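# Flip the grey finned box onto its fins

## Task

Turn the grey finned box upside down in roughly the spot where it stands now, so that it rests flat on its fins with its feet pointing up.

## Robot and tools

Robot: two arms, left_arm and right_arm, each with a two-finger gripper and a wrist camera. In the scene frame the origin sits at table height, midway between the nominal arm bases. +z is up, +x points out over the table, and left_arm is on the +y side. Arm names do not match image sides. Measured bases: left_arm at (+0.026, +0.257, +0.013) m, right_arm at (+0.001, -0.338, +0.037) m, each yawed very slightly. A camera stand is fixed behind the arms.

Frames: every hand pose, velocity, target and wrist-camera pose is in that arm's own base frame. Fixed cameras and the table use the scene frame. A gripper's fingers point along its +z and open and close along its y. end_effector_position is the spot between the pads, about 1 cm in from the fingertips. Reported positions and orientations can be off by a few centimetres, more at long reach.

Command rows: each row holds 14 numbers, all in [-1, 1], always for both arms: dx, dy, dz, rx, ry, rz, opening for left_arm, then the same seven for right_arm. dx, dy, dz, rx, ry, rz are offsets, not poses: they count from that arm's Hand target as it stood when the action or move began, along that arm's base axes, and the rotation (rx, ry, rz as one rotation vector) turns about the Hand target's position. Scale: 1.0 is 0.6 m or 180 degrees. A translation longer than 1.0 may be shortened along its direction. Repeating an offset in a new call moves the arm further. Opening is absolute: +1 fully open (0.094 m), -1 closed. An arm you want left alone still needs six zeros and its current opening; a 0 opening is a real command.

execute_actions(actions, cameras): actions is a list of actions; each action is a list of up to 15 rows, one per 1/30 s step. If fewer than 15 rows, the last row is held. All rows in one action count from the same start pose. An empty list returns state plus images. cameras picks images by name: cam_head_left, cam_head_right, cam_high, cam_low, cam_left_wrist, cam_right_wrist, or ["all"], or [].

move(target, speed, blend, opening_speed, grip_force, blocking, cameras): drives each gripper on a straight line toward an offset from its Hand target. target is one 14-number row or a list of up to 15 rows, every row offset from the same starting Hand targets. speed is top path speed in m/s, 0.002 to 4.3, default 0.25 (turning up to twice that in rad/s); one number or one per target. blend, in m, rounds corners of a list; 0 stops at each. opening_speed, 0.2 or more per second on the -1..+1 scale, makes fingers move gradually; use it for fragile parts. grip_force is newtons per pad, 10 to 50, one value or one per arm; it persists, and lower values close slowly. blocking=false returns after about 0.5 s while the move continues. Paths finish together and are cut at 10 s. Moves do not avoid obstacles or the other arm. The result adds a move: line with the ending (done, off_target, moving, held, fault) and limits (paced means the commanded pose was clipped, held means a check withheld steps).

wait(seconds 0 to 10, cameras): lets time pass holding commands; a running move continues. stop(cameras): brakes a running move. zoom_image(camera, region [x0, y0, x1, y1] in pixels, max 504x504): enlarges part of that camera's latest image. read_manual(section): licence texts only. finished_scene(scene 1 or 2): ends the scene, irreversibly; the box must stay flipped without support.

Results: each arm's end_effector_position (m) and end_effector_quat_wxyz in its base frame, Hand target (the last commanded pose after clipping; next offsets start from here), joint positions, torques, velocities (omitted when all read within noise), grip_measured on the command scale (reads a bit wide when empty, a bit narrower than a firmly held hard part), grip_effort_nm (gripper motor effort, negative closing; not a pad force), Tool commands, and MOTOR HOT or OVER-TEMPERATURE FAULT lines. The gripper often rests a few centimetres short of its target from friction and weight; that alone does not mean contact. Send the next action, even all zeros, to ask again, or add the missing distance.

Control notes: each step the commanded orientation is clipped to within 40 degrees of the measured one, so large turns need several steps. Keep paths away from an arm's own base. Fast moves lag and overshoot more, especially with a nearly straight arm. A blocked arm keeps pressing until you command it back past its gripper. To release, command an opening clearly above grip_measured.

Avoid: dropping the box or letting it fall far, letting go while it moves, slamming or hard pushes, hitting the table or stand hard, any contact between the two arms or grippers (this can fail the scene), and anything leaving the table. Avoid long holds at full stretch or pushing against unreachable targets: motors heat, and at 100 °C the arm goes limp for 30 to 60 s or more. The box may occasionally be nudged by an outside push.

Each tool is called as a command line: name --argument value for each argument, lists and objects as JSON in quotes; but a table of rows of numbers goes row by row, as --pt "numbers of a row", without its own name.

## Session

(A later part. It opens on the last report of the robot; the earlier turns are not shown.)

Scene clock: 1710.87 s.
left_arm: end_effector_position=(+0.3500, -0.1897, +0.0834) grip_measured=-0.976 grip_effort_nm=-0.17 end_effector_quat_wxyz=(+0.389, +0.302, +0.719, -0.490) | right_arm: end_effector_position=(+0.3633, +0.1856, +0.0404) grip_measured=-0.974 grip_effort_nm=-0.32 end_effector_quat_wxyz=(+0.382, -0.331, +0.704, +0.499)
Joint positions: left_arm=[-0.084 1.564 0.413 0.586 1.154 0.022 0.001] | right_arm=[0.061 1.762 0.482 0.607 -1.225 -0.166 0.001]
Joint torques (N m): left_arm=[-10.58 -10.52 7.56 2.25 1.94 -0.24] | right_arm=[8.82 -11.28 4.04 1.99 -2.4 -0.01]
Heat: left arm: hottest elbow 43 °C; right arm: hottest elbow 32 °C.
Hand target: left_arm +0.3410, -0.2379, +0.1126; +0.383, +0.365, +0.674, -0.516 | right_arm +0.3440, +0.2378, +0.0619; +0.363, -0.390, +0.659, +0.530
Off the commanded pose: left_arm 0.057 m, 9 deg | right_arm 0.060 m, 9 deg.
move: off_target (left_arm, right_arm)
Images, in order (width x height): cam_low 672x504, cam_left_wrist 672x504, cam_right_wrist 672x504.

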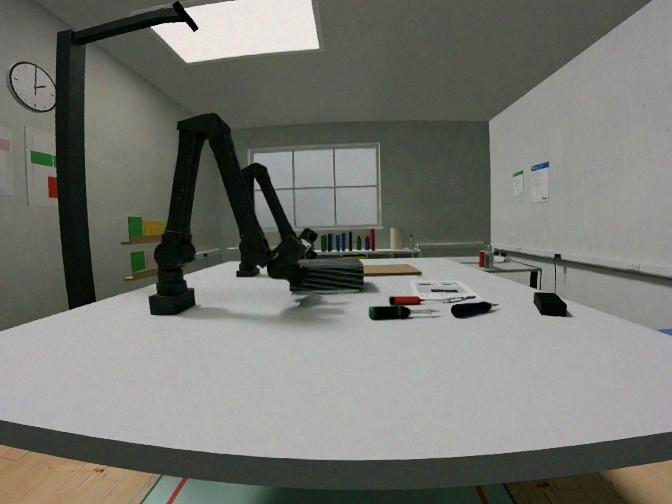

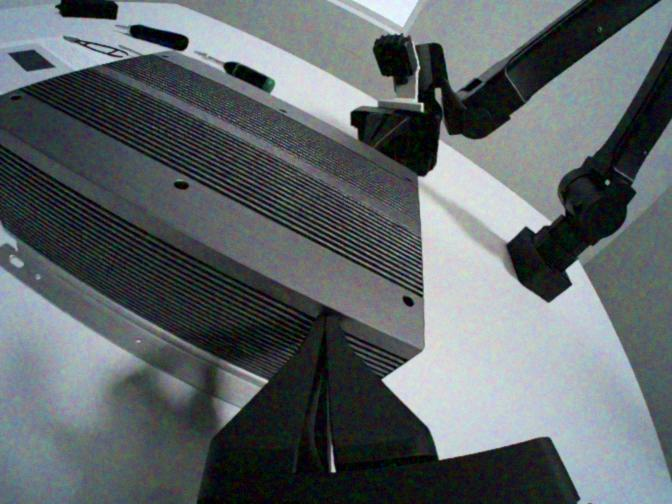

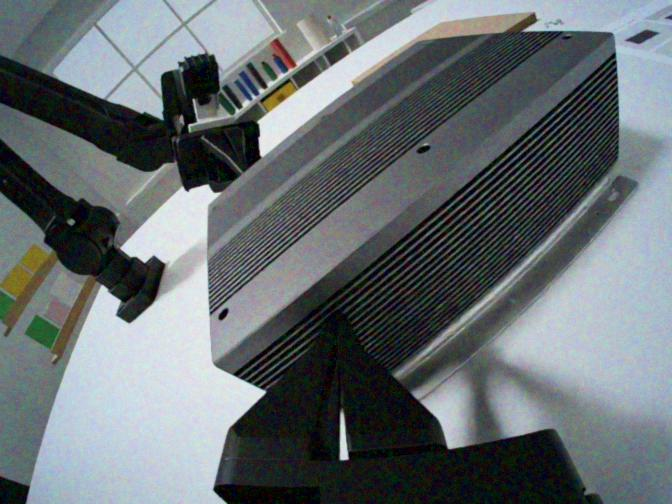

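move --pt "0 0.19 -0.01 0 0 0 -0.98 0 -0.18 0 0 0 0 -0.98" --pt "-0.15 0.397 0.145 0 0 0 -0.98 -0.073 -0.23 0.263 -0.188 -0.172 -0.077 -0.98" --pt "-0.15 0.397 0.145 0 0 0 -0.98 -0.207 0.07 0.23 -0.4696 -0.4297 -0.192 1" --blend '[0.02,0.04,0]' --cameras '["cam_head_left","cam_right_wrist","cam_high"]'

Scene clock: 1780.40 s.
left_arm: end_effector_position=(+0.2492, -0.0066, +0.1923) grip_measured=-0.977 grip_effort_nm=-0.16 end_effector_quat_wxyz=(+0.577, +0.144, +0.697, -0.401) | right_arm: end_effector_position=(+0.2200, +0.2627, +0.1846) grip_measured=+0.998 grip_effort_nm=0.08 end_effector_quat_wxyz=(-0.429, +0.559, -0.544, +0.456)
Joint positions: left_arm=[0.749 0.775 0.245 -0.34 1.554 0.466 0.001] | right_arm=[1.386 1.103 0.496 -0.315 1.296 -0.711 0.094]
Joint torques (N m): left_arm=[0.15 0.73 9.63 1.06 0.72 -0.03] | right_arm=[-0.09 -3.14 10.51 1.25 0.67 0.18]
Heat: left arm: hottest elbow 44 °C; right arm: hottest elbow 33 °C.
Hand target: left_arm +0.2509, +0.0003, +0.1996; +0.383, +0.364, +0.674, -0.516 | right_arm +0.2199, +0.2798, +0.1999; -0.445, +0.550, -0.549, +0.445
Off the commanded pose: left_arm 0.010 m, 36 deg | right_arm 0.023 m, 3 deg.
joint sent to its limit (left arm) — joint 5 (wrist yaw), upper limit. The joint targets are off in orientation, not in position.
move: off_target (left_arm, right_arm); target 3's new opening was sent with right_arm's hand 0.023 m and 3 deg from that target
Images, in order (width x height): cam_head_left 672x504, cam_high 672x504, cam_right_wrist 672x504.

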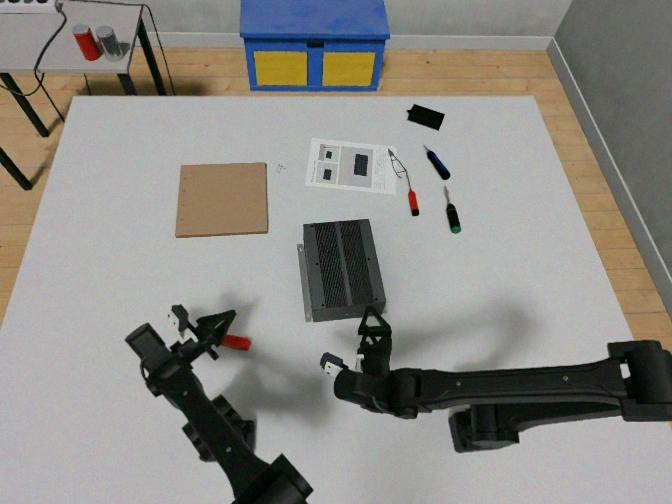

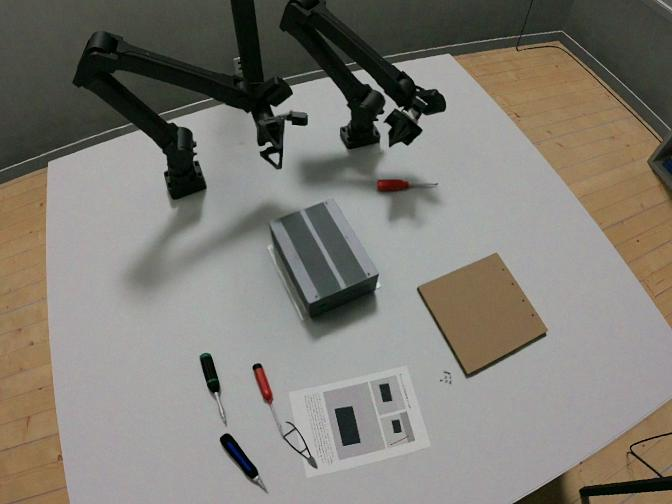

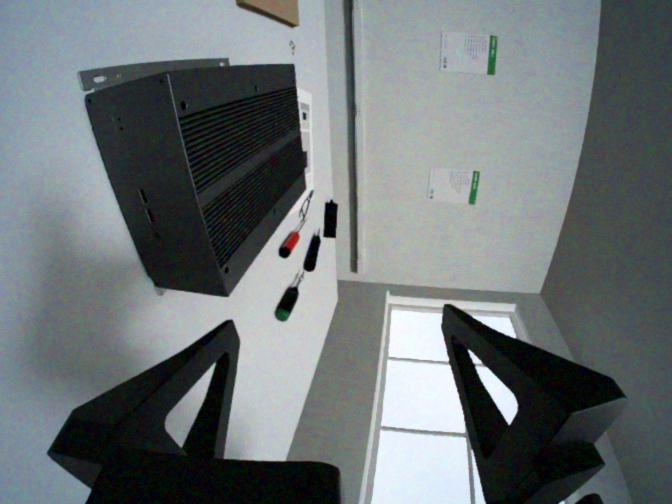

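move --target '[0,0,0,0,0,0,-0.98,0.0583,-0.0117,-0.2583,0,0,0.0244,1]' --speed 0.2 --cameras '["cam_right_wrist"]'

Scene clock: 1802.47 s.
left_arm: end_effector_position=(+0.2467, -0.0088, +0.1896) grip_measured=-0.977 grip_effort_nm=-0.16 end_effector_quat_wxyz=(+0.576, +0.143, +0.697, -0.402) | right_arm: end_effector_position=(+0.2510, +0.2767, +0.0470) grip_measured=+0.998 grip_effort_nm=0.08 end_effector_quat_wxyz=(-0.465, +0.572, -0.527, +0.424)
Joint positions: left_arm=[0.749 0.775 0.245 -0.396 1.554 0.519 0.001] | right_arm=[1.271 1.713 0.318 0.881 1.133 -1.093 0.094]
Joint torques (N m): left_arm=[0.15 1.32 10.39 1.02 0.74 -0.05] | right_arm=[-1.96 -6.65 2.1 2.33 0.17 -0.04]
Heat: left arm: hottest elbow 47 °C; right arm: hottest elbow 35 °C.
Hand target: left_arm +0.2509, +0.0003, +0.1996; +0.383, +0.364, +0.674, -0.516 | right_arm +0.2548, +0.2728, +0.0449; -0.462, +0.570, -0.528, +0.428
Off the commanded pose: left_arm 0.014 m, 36 deg | right_arm 0.006 m, 1 deg.
joint sent to its limit (left arm) — joint 5 (wrist yaw), upper limit. The joint targets are off in orientation, not in position.
move: off_target (left_arm)
Images, in order (width x height): cam_right_wrist 672x504.

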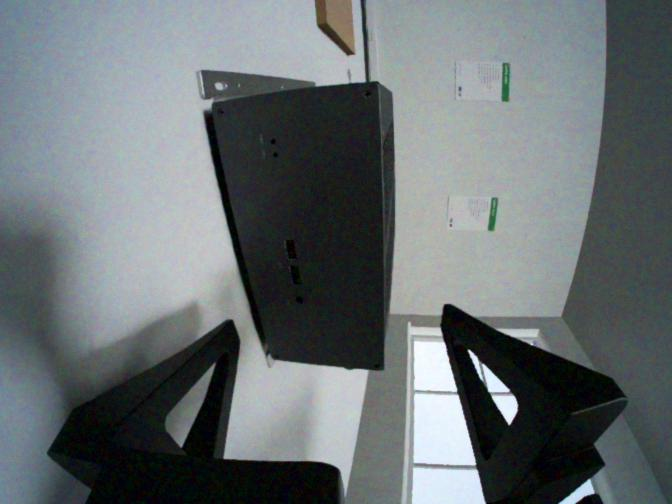

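move --target '[0,0,0,0,0,0,-0.98,0.012,0.001,-0.052,0,0,0,1]' --speed 0.06 --cameras '["cam_right_wrist"]'

zoom_image --camera "cam_right_wrist" --region '[120, 200, 320, 400]'

Scene clock: 1811.10 s.
left_arm: end_effector_position=(+0.2456, -0.0099, +0.1882) grip_measured=-0.977 grip_effort_nm=-0.16 end_effector_quat_wxyz=(+0.576, +0.143, +0.697, -0.403) | right_arm: end_effector_position=(+0.2564, +0.2728, +0.0193) grip_measured=+0.998 grip_effort_nm=0.08 end_effector_quat_wxyz=(-0.465, +0.572, -0.524, +0.427)
Joint positions: left_arm=[0.749 0.776 0.245 -0.422 1.554 0.545 0.001] | right_arm=[1.249 1.877 0.322 1.074 1.117 -1.134 0.094]
Joint torques (N m): left_arm=[-0.03 1.55 10.76 0.92 0.75 -0.05] | right_arm=[-1.61 -6.01 2.04 1.96 -0.09 0.07]
Heat: left arm: hottest elbow 48 °C; right arm: hottest elbow 34 °C.
Hand target: left_arm +0.2509, +0.0003, +0.1996; +0.383, +0.364, +0.674, -0.516 | right_arm +0.2620, +0.2735, +0.0137; -0.462, +0.570, -0.528, +0.428
Off the commanded pose: left_arm 0.016 m, 36 deg | right_arm 0.008 m, 1 deg.
joint sent to its limit (left arm) — joint 5 (wrist yaw), upper limit. The joint targets are off in orientation, not in position.
move: off_target (left_arm)
Images, in order (width x height): cam_right_wrist 672x504.

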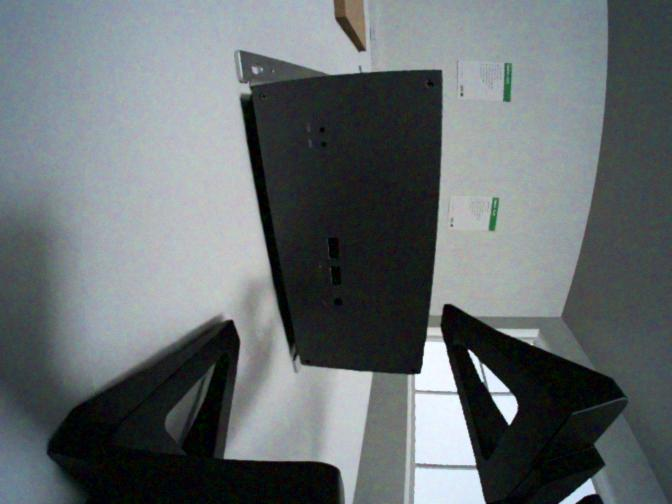

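Scaled by 2.520 from the camera's 672x504 image, which has a finer 960x720 frame.

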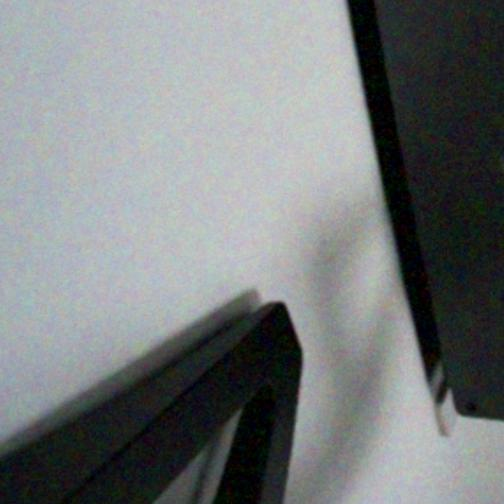

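move --pt "0 0 0 0 0 0 -0.98 0.01 0 0.018 0 0 0 1" --pt "0 0 0 0 0 0 -0.98 0.0883 0.004 0.018 0 0 0 1" --speed 0.06 --cameras '["cam_right_wrist","cam_head_left"]'

zoom_image --camera "cam_right_wrist" --region '[150, 250, 300, 400]'

zoom_image --camera "cam_right_wrist" --region '[370, 230, 520, 380]'

zoom_image --camera "cam_head_left" --region '[280, 270, 400, 360]'

Scene clock: 1826.77 s.
left_arm: end_effector_position=(+0.2437, -0.0116, +0.1849) grip_measured=-0.977 grip_effort_nm=-0.16 end_effector_quat_wxyz=(+0.573, +0.140, +0.698, -0.405) | right_arm: end_effector_position=(+0.3082, +0.2735, +0.0234) grip_measured=+0.998 grip_effort_nm=0.08 end_effector_quat_wxyz=(-0.458, +0.577, -0.526, +0.426)
Joint positions: left_arm=[0.749 0.785 0.245 -0.47 1.554 0.592 0.001] | right_arm=[1.081 1.879 0.372 1.116 0.962 -1.255 0.094]
Joint torques (N m): left_arm=[-0.03 1.49 11.4 0.85 0.77 -0.04] | right_arm=[-1.85 -8.23 2.71 2.43 0.04 -0.02]
Heat: left arm: hottest elbow 49 °C; right arm: hottest elbow 33 °C.
Hand target: left_arm +0.2509, +0.0003, +0.1996; +0.383, +0.364, +0.674, -0.516 | right_arm +0.3150, +0.2758, +0.0246; -0.462, +0.570, -0.528, +0.428
Off the commanded pose: left_arm 0.020 m, 36 deg | right_arm 0.007 m, 1 deg.
joint sent to its limit (left arm) — joint 5 (wrist yaw), upper limit. The joint targets are off in orientation, not in position.
move: off_target (left_arm)
Images, in order (width x height): cam_head_left 672x504, cam_right_wrist 672x504.

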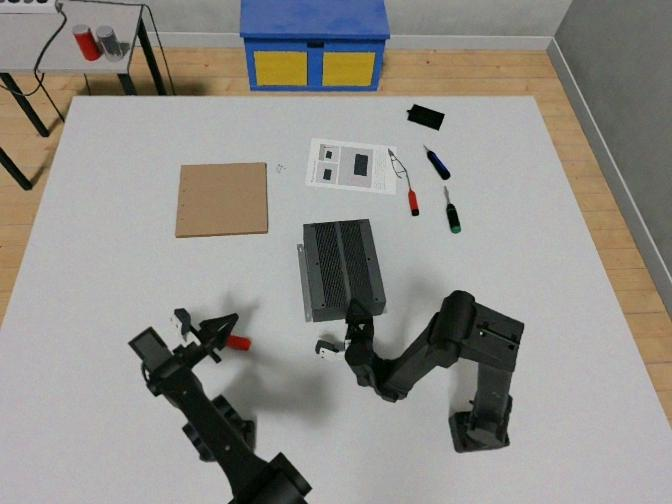

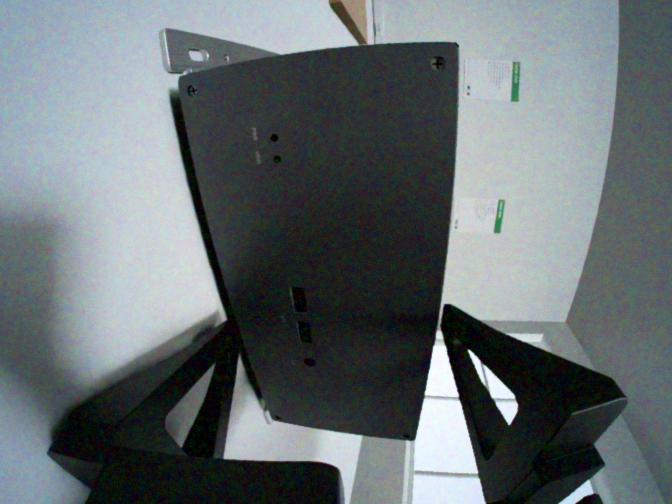

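Scaled by 3.360 from the camera's 672x504 image, which has a finer 960x720 frame.

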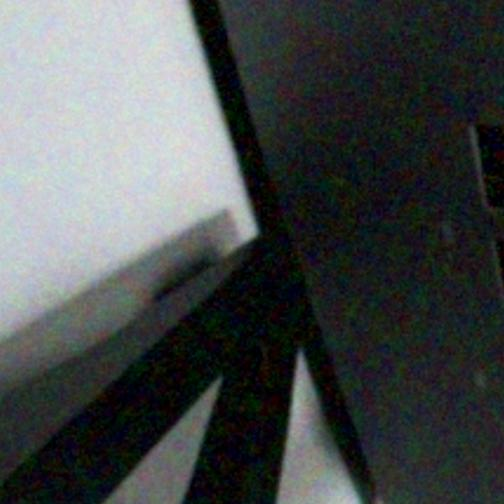

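Scaled by 3.360 from the camera's 672x504 image, which has a finer 960x720 frame.

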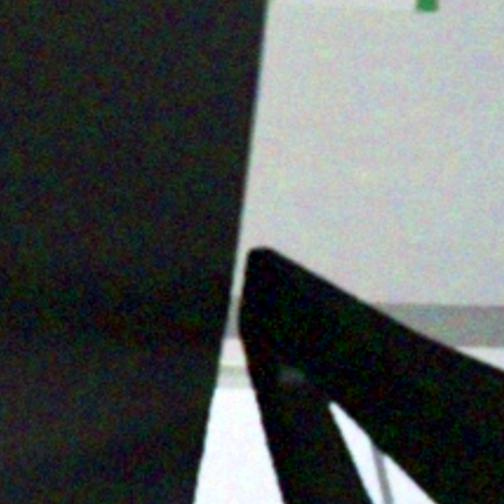

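Scaled by 4.200.

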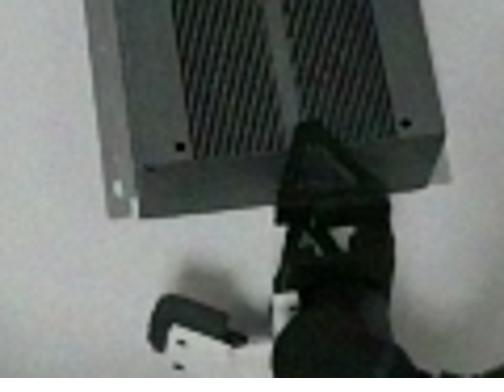

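move --pt "0 0 0 0 0 0 -0.98 0 0 -0.018 0 0 0 1" --speed 0.05 --cameras '["cam_right_wrist"]'

zoom_image --camera "cam_right_wrist" --region '[150, 250, 300, 400]'

zoom_image --camera "cam_right_wrist" --region '[370, 230, 520, 380]'

Scene clock: 1836.37 s.
left_arm: end_effector_position=(+0.2441, -0.0112, +0.1859) grip_measured=-0.977 grip_effort_nm=-0.16 end_effector_quat_wxyz=(+0.574, +0.141, +0.698, -0.405) | right_arm: end_effector_position=(+0.3094, +0.2753, +0.0196) grip_measured=+0.999 grip_effort_nm=0.06 end_effector_quat_wxyz=(-0.465, +0.572, -0.525, +0.427)
Joint positions: left_arm=[0.749 0.789 0.252 -0.488 1.554 0.61 0.001] | right_arm=[1.081 1.918 0.379 1.172 0.964 -1.266 0.094]
Joint torques (N m): left_arm=[0.21 1.61 11.21 0.92 0.78 -0.04] | right_arm=[-1.38 -6.77 2.39 2.25 -0.1 0.1]
Heat: left arm: hottest elbow 50 °C; right arm: hottest elbow 33 °C.
Hand target: left_arm +0.2510, +0.0003, +0.1996; +0.383, +0.364, +0.674, -0.516 | right_arm +0.3150, +0.2758, +0.0138; -0.462, +0.570, -0.528, +0.428
Off the commanded pose: left_arm 0.019 m, 36 deg | right_arm 0.008 m, 0 deg.
joint sent to its limit (left arm) — joint 5 (wrist yaw), upper limit. The joint targets are off in orientation, not in position.
move: off_target (left_arm)
Images, in order (width x height): cam_right_wrist 672x504.

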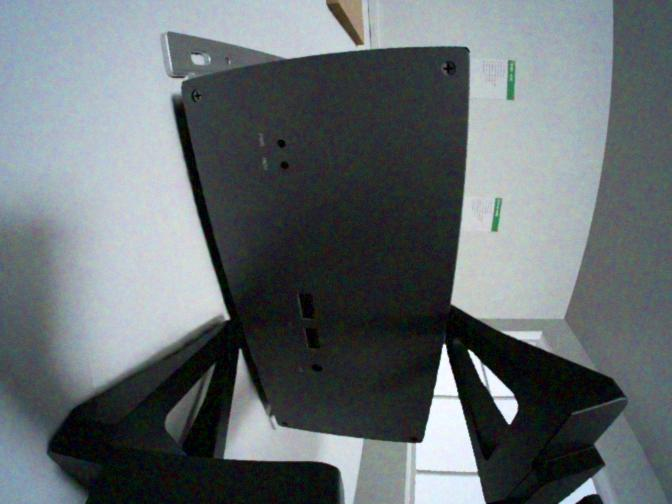

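Scaled by 3.360 from the camera's 672x504 image, which has a finer 960x720 frame.

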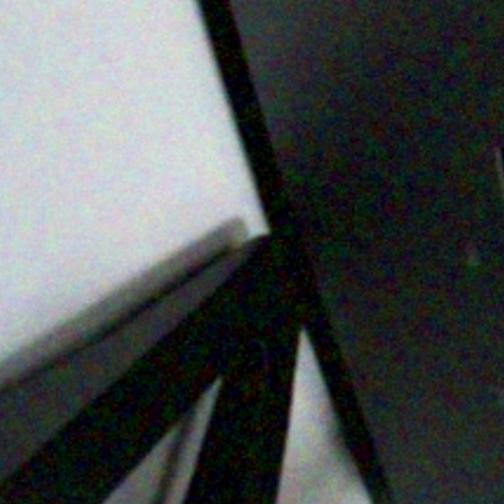

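Scaled by 3.360 from the camera's 672x504 image, which has a finer 960x720 frame.

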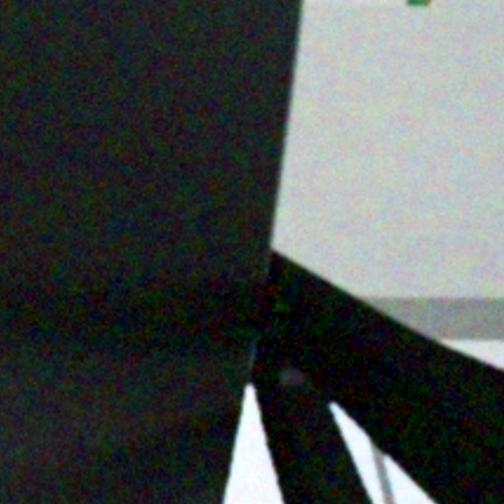

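move --pt "0 0 0 0 0 0 -0.98 0.028 0.0014 -0.002 0 0 0 1" --speed 0.04 --cameras '["cam_right_wrist"]'

zoom_image --camera "cam_right_wrist" --region '[150, 250, 300, 400]'

zoom_image --camera "cam_right_wrist" --region '[370, 230, 520, 380]'

Scene clock: 1849.80 s.
left_arm: end_effector_position=(+0.2442, -0.0112, +0.1862) grip_measured=-0.977 grip_effort_nm=-0.16 end_effector_quat_wxyz=(+0.574, +0.141, +0.698, -0.404) | right_arm: end_effector_position=(+0.3182, +0.2784, +0.0197) grip_measured=+0.999 grip_effort_nm=0.05 end_effector_quat_wxyz=(-0.467, +0.575, -0.521, +0.424)
Joint positions: left_arm=[0.749 0.792 0.256 -0.506 1.554 0.629 0.001] | right_arm=[1.056 1.924 0.392 1.184 0.93 -1.288 0.094]
Joint torques (N m): left_arm=[0.21 1.49 11.12 0.88 0.79 -0.01] | right_arm=[-3.19 -6.59 3.18 2.17 -0.49 0.01]
Heat: left arm: hottest elbow 51 °C; right arm: hottest elbow 32 °C.
Hand target: left_arm +0.2510, +0.0003, +0.1996; +0.383, +0.365, +0.674, -0.516 | right_arm +0.3318, +0.2767, +0.0126; -0.462, +0.570, -0.528, +0.428
Off the commanded pose: left_arm 0.019 m, 36 deg | right_arm 0.015 m, 1 deg.
joint sent to its limit (left arm) — joint 5 (wrist yaw), upper limit. The joint targets are off in orientation, not in position.
move: off_target (left_arm, right_arm)
Images, in order (width x height): cam_right_wrist 672x504.

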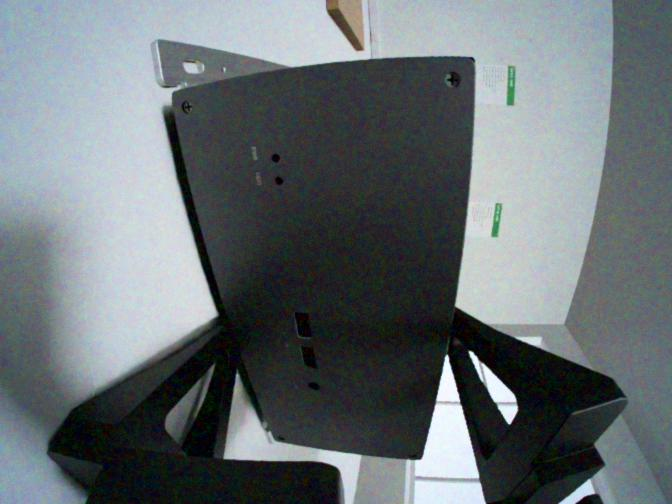

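Scaled by 3.360 from the camera's 672x504 image, which has a finer 960x720 frame.

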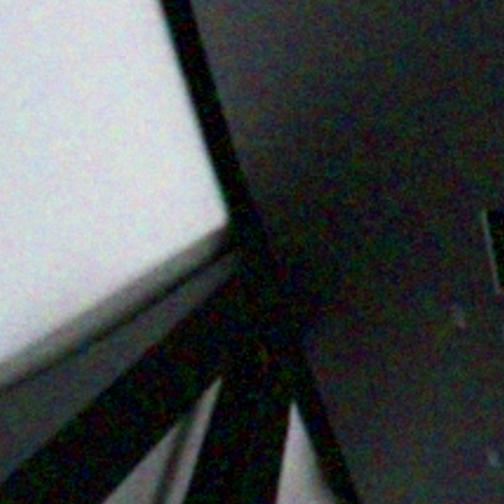

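Scaled by 3.360 from the camera's 672x504 image, which has a finer 960x720 frame.

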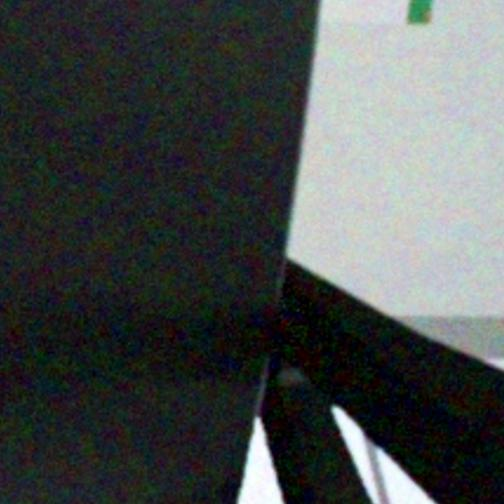

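move --pt "0 0 0 0 0 0 -0.98 -0.03 -0.0014 0.004 0 0 0 1" --pt "0 0 0 0 0 0 -0.98 -0.03 -0.0014 -0.004 -0.0006 0.0085 0 1" --speed 0.05 --cameras '["cam_right_wrist"]'

zoom_image --camera "cam_right_wrist" --region '[150, 250, 300, 400]'

zoom_image --camera "cam_right_wrist" --region '[370, 230, 520, 380]'

Scene clock: 1868.60 s.
left_arm: end_effector_position=(+0.2441, -0.0113, +0.1861) grip_measured=-0.977 grip_effort_nm=-0.16 end_effector_quat_wxyz=(+0.574, +0.141, +0.698, -0.405) | right_arm: end_effector_position=(+0.3174, +0.2774, +0.0192) grip_measured=+0.999 grip_effort_nm=0.05 end_effector_quat_wxyz=(-0.464, +0.569, -0.531, +0.423)
Joint positions: left_arm=[0.749 0.8 0.262 -0.54 1.554 0.664 0.001] | right_arm=[1.061 1.913 0.396 1.147 0.948 -1.253 0.094]
Joint torques (N m): left_arm=[0.15 1.49 11.15 0.83 0.8 -0.04] | right_arm=[-0.38 -7.77 1.31 0.87 0.24 0.22]
Heat: left arm: hottest elbow 50 °C; right arm: hottest elbow 32 °C.
Hand target: left_arm +0.2510, +0.0003, +0.1996; +0.383, +0.365, +0.674, -0.516 | right_arm +0.3138, +0.2758, +0.0101; -0.454, +0.576, -0.534, +0.420
Off the commanded pose: left_arm 0.019 m, 36 deg | right_arm 0.010 m, 1 deg.
joint sent to its limit (left arm) — joint 5 (wrist yaw), upper limit. The joint targets are off in orientation, not in position.
move: off_target (left_arm)
Images, in order (width x height): cam_right_wrist 672x504.

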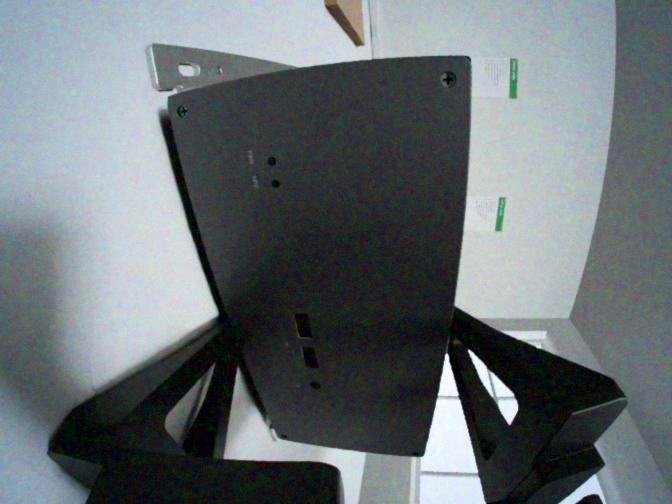

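Scaled by 3.360 from the camera's 672x504 image, which has a finer 960x720 frame.

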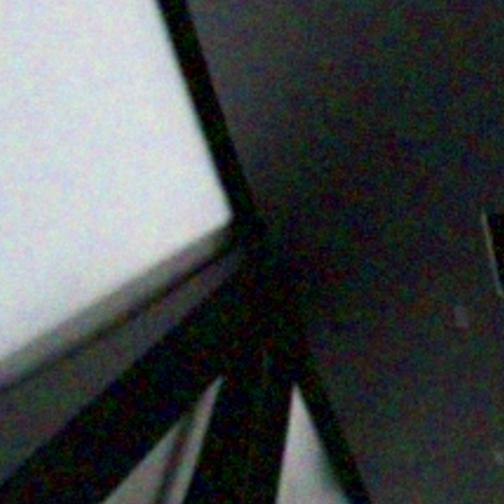

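Scaled by 3.360 from the camera's 672x504 image, which has a finer 960x720 frame.

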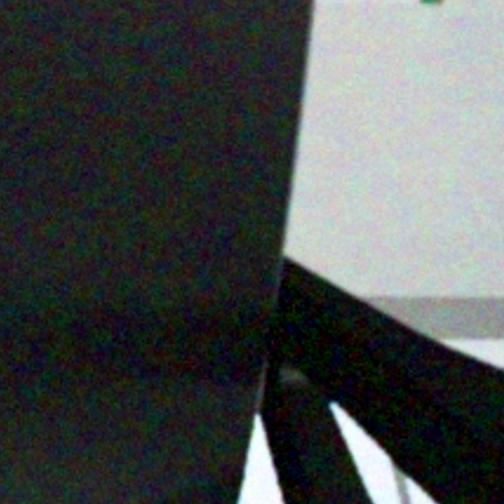

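move --pt "0 0 0 0 0 0 -0.98 -0.008 0 0.016 0 0 0 1" --speed 0.05 --cameras '["cam_right_wrist"]'

zoom_image --camera "cam_right_wrist" --region '[150, 250, 300, 400]'

zoom_image --camera "cam_right_wrist" --region '[370, 230, 520, 380]'

Scene clock: 1928.93 s.
left_arm: end_effector_position=(+0.2441, -0.0113, +0.1863) grip_measured=-0.977 grip_effort_nm=-0.16 end_effector_quat_wxyz=(+0.573, +0.141, +0.698, -0.405) | right_arm: end_effector_position=(+0.3146, +0.2753, +0.0199) grip_measured=+0.999 grip_effort_nm=0.04 end_effector_quat_wxyz=(-0.454, +0.574, -0.534, +0.424)
Joint positions: left_arm=[0.749 0.805 0.267 -0.564 1.554 0.687 0.001] | right_arm=[1.067 1.883 0.391 1.084 0.957 -1.232 0.094]
Joint torques (N m): left_arm=[0.21 1.38 11.07 0.76 0.8 -0.05] | right_arm=[0.91 -9.93 0.91 1.61 0.37 0.15]
Heat: left arm: hottest elbow 52 °C; right arm: hottest elbow 30 °C.
Hand target: left_arm +0.2510, +0.0003, +0.1996; +0.383, +0.365, +0.674, -0.516 | right_arm +0.3089, +0.2758, +0.0197; -0.454, +0.576, -0.534, +0.421
Off the commanded pose: left_arm 0.019 m, 36 deg | right_arm 0.006 m, 0 deg.
joint sent to its limit (left arm) — joint 5 (wrist yaw), upper limit. The joint targets are off in orientation, not in position.
move: off_target (left_arm)
Images, in order (width x height): cam_right_wrist 672x504.

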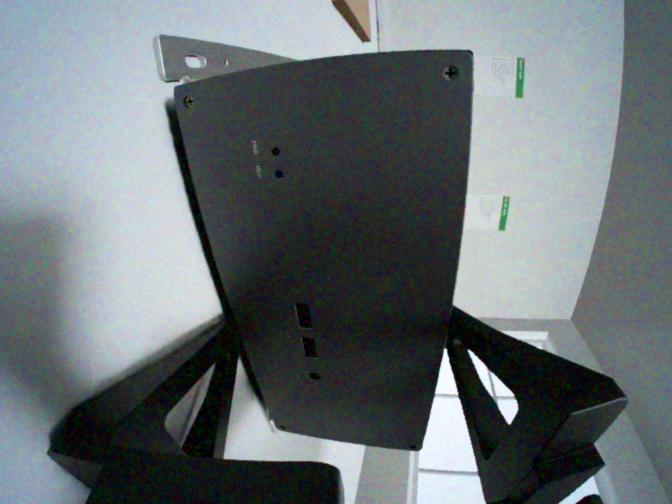

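Scaled by 3.360 from the camera's 672x504 image, which has a finer 960x720 frame.

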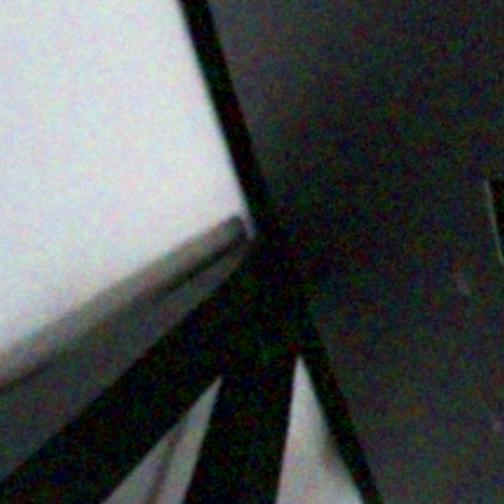

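Scaled by 3.360 from the camera's 672x504 image, which has a finer 960x720 frame.

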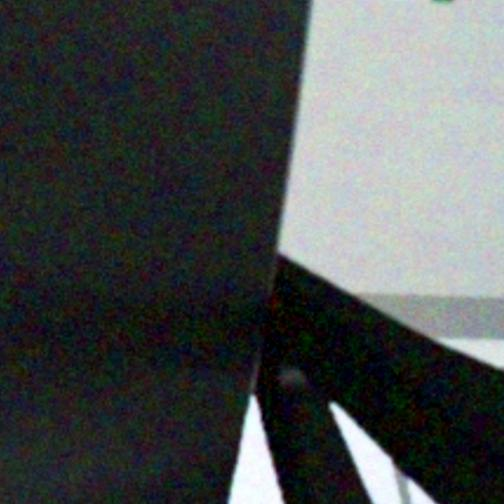

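move --pt "0 0 0 0 0 0 -0.98 -0.006 0 -0.008 0 0.0015 0 1" --speed 0.05

Scene clock: 1938.93 s.
left_arm: end_effector_position=(+0.2441, -0.0113, +0.1864) grip_measured=-0.977 grip_effort_nm=-0.16 end_effector_quat_wxyz=(+0.573, +0.142, +0.698, -0.405) | right_arm: end_effector_position=(+0.3118, +0.2756, +0.0198) grip_measured=+0.999 grip_effort_nm=0.04 end_effector_quat_wxyz=(-0.457, +0.570, -0.537, +0.421)
Joint positions: left_arm=[0.749 0.81 0.271 -0.584 1.554 0.709 0.001] | right_arm=[1.076 1.883 0.389 1.084 0.966 -1.216 0.094]
Joint torques (N m): left_arm=[0.21 1.55 11 0.77 0.82 -0.08] | right_arm=[0.5 -8.59 1.05 1.48 0.33 0.13]
Heat: left arm: hottest elbow 52 °C; right arm: hottest elbow 30 °C.
Hand target: left_arm +0.2509, +0.0002, +0.1995; +0.383, +0.364, +0.674, -0.516 | right_arm +0.3054, +0.2758, +0.0149; -0.453, +0.577, -0.535, +0.419
Off the commanded pose: left_arm 0.019 m, 36 deg | right_arm 0.008 m, 1 deg.
joint sent to its limit (left arm) — joint 5 (wrist yaw), upper limit. The joint targets are off in orientation, not in position.
move: off_target (left_arm)

move --pt "0 0 0 0 0 0 -0.98 -0.012 0 -0.008 0 0.0015 0 1" --speed 0.05 --cameras '["cam_right_wrist"]'

zoom_image --camera "cam_right_wrist" --region '[150, 250, 300, 400]'

zoom_image --camera "cam_right_wrist" --region '[370, 230, 520, 380]'

Scene clock: 1947.27 s.
left_arm: end_effector_position=(+0.2441, -0.0113, +0.1866) grip_measured=-0.977 grip_effort_nm=-0.16 end_effector_quat_wxyz=(+0.573, +0.142, +0.698, -0.405) | right_arm: end_effector_position=(+0.3065, +0.2754, +0.0196) grip_measured=+0.999 grip_effort_nm=0.04 end_effector_quat_wxyz=(-0.460, +0.565, -0.541, +0.420)
Joint positions: left_arm=[0.749 0.815 0.276 -0.605 1.554 0.73 0.001] | right_arm=[1.093 1.884 0.383 1.083 0.985 -1.192 0.094]
Joint torques (N m): left_arm=[0.21 1.38 11.02 0.72 0.82 0] | right_arm=[0.97 -7.77 1.09 1.51 0.28 0.13]
Heat: left arm: hottest elbow 52 °C; right arm: hottest elbow 30 °C.
Hand target: left_arm +0.2510, +0.0003, +0.1996; +0.383, +0.364, +0.674, -0.516 | right_arm +0.2982, +0.2759, +0.0101; -0.452, +0.578, -0.536, +0.418
Off the commanded pose: left_arm 0.019 m, 36 deg | right_arm 0.013 m, 2 deg.
joint sent to its limit (left arm) — joint 5 (wrist yaw), upper limit. The joint targets are off in orientation, not in position.
move: off_target (left_arm, right_arm)
Images, in order (width x height): cam_right_wrist 672x504.

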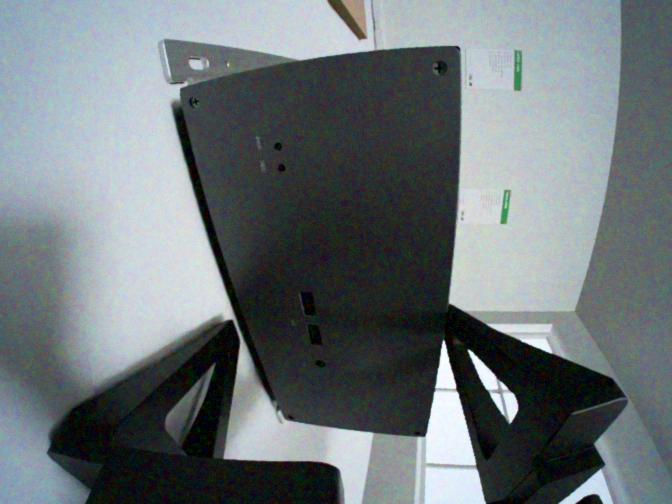

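Scaled by 3.360 from the camera's 672x504 image, which has a finer 960x720 frame.

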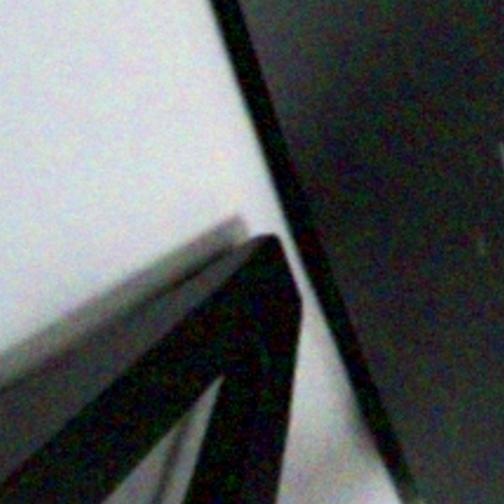

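Scaled by 3.360 from the camera's 672x504 image, which has a finer 960x720 frame.

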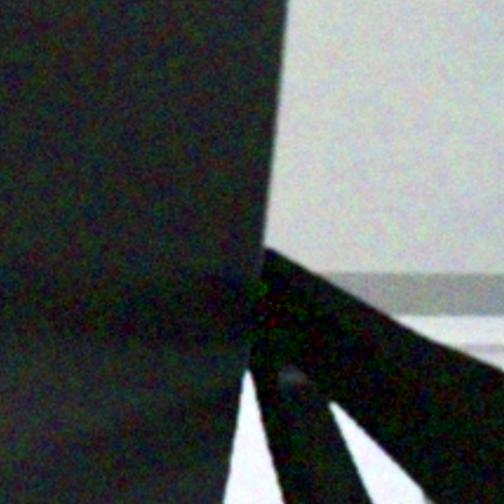

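move --pt "0 0 0 0 0 0 -0.98 0.058 0.003 0 0 0 0 1" --speed 0.04 --cameras '["cam_right_wrist"]'

zoom_image --camera "cam_right_wrist" --region '[150, 250, 300, 400]'

zoom_image --camera "cam_right_wrist" --region '[370, 230, 520, 380]'

Scene clock: 1960.90 s.
left_arm: end_effector_position=(+0.2440, -0.0114, +0.1865) grip_measured=-0.977 grip_effort_nm=-0.16 end_effector_quat_wxyz=(+0.573, +0.142, +0.698, -0.405) | right_arm: end_effector_position=(+0.3182, +0.2779, +0.0195) grip_measured=+1.000 grip_effort_nm=0.01 end_effector_quat_wxyz=(-0.464, +0.574, -0.535, +0.411)
Joint positions: left_arm=[0.749 0.824 0.282 -0.638 1.554 0.765 0.001] | right_arm=[1.052 1.888 0.392 1.105 0.918 -1.228 0.094]
Joint torques (N m): left_arm=[0.09 1.26 10.97 0.65 0.83 -0.01] | right_arm=[-3.72 -5.71 3.75 1.65 -0.65 -0.15]
Heat: left arm: hottest elbow 53 °C; right arm: hottest elbow 30 °C.
Hand target: left_arm +0.2509, +0.0002, +0.1996; +0.383, +0.364, +0.674, -0.516 | right_arm +0.3331, +0.2776, +0.0101; -0.452, +0.578, -0.536, +0.418
Off the commanded pose: left_arm 0.019 m, 36 deg | right_arm 0.018 m, 2 deg.
joint sent to its limit (left arm) — joint 5 (wrist yaw), upper limit. The joint targets are off in orientation, not in position.
move: off_target (left_arm, right_arm)
Images, in order (width x height): cam_right_wrist 672x504.

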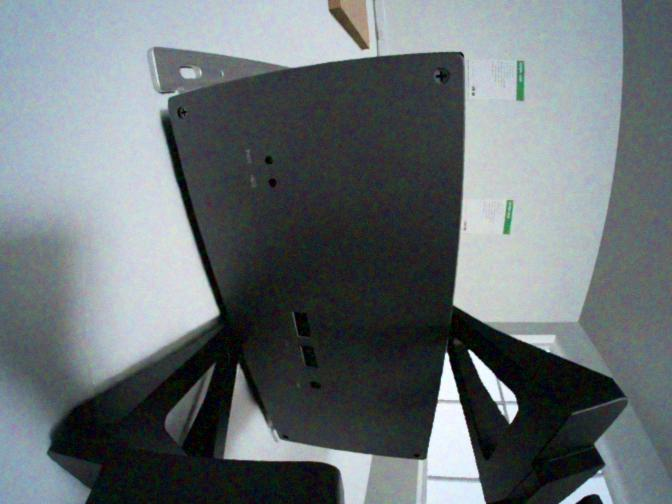

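Scaled by 3.360 from the camera's 672x504 image, which has a finer 960x720 frame.

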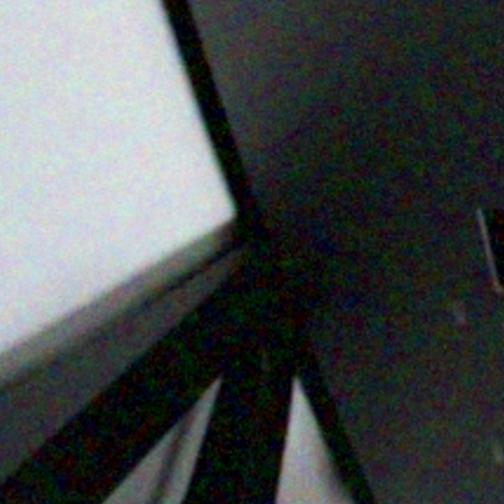

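Scaled by 3.360 from the camera's 672x504 image, which has a finer 960x720 frame.

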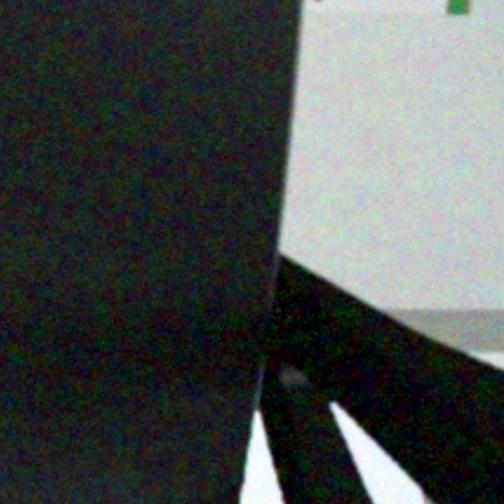

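move --pt "0 0 0.05 0 0 0 -0.98 -0.188 -0.013 0.083 0 0 0 1" --pt "0.2 -0.05 0.0 0.0291 -0.1338 -0.0321 -0.98 -0.055 -0.363 0.35 0.4526 0.4368 0.1673 0.88" --pt "0.2975 -0.18 -0.25 0.0291 -0.1338 -0.0321 -0.98 0.167 -0.32 0.1 0.6355 0.6097 -0.1758 0.88" --blend '[0.02,0.05,0]' --cameras '["all"]'

Scene clock: 2278.30 s.
left_arm: end_effector_position=(+0.4327, -0.1033, +0.0578) grip_measured=-0.976 grip_effort_nm=-0.17 end_effector_quat_wxyz=(+0.479, +0.520, +0.579, -0.406) | right_arm: end_effector_position=(+0.4328, +0.0797, +0.0652) grip_measured=+0.882 grip_effort_nm=-0.09 end_effector_quat_wxyz=(+0.034, +0.056, +0.790, +0.610)
Joint positions: left_arm=[0.159 1.859 0.929 -0.749 1.357 1.71 0.001] | right_arm=[-0.208 1.868 0.993 -0.997 -1.303 -0.297 0.088]
Joint torques (N m): left_arm=[-1.55 -10.87 4.68 0.81 0.86 -0.32] | right_arm=[0.09 -14.33 4.48 0.4 -0.58 0]
Heat: left arm: hottest elbow 53 °C; right arm: hottest elbow 32 °C.
Hand target: left_arm +0.4295, -0.1078, +0.0497; +0.472, +0.514, +0.583, -0.416 | right_arm +0.4332, +0.0856, +0.0701; +0.036, +0.047, +0.792, +0.608
Off the commanded pose: left_arm 0.010 m, 2 deg | right_arm 0.008 m, 1 deg.
move: done; blend cut to 0 m at target 2; target 2's new opening was sent with right_arm's hand 0.016 m and 7 deg from that target

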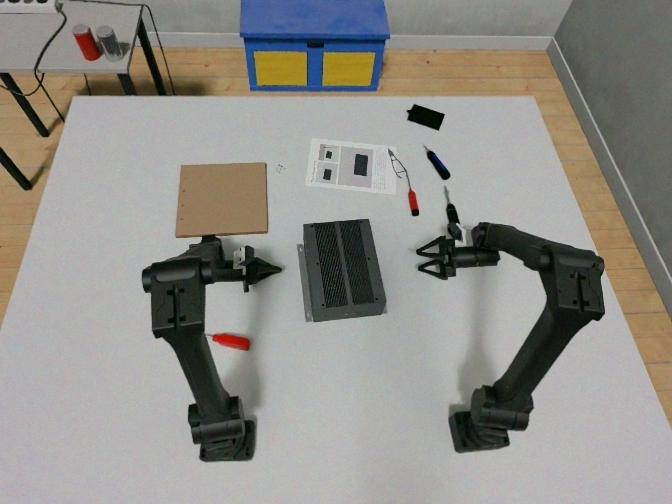

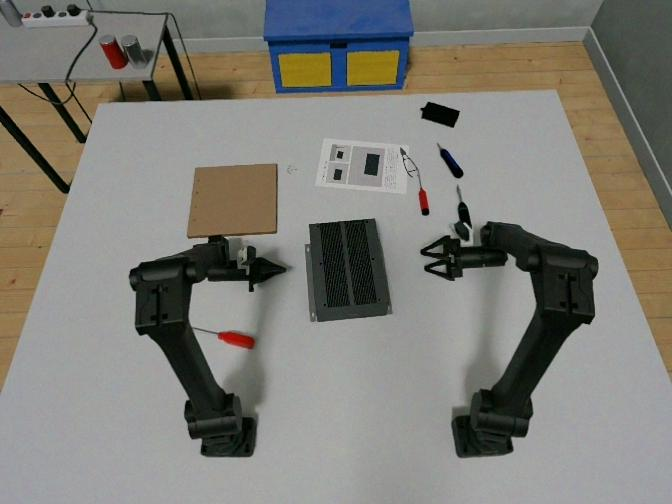

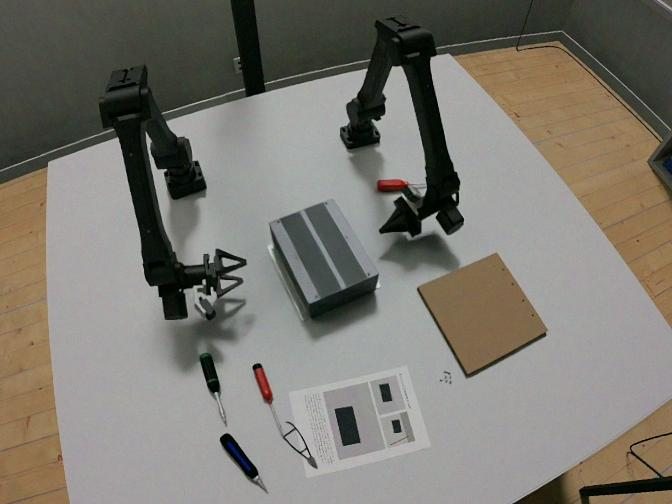

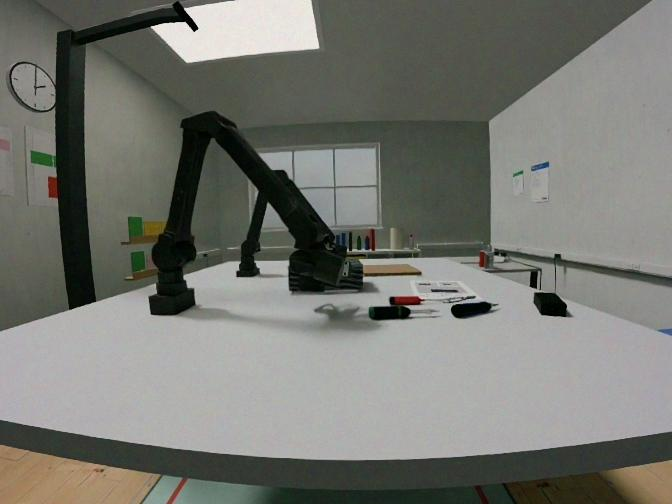

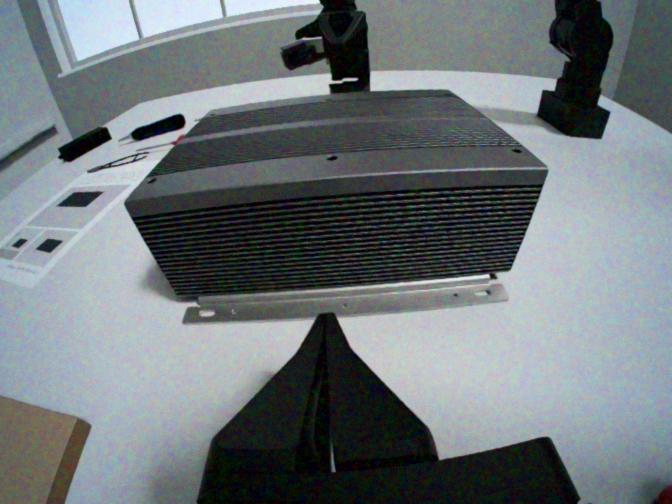

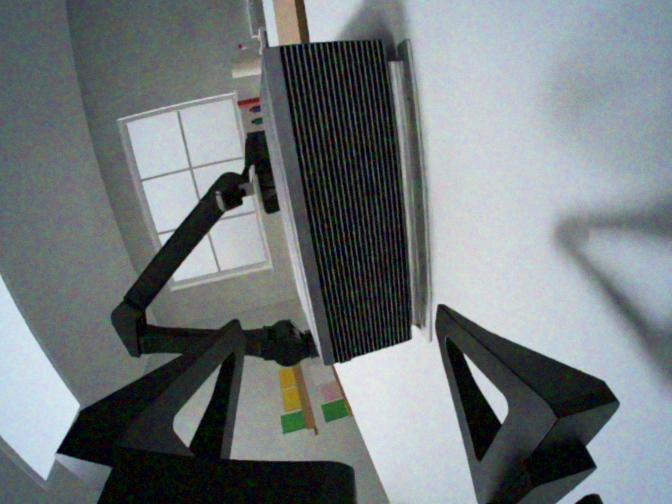

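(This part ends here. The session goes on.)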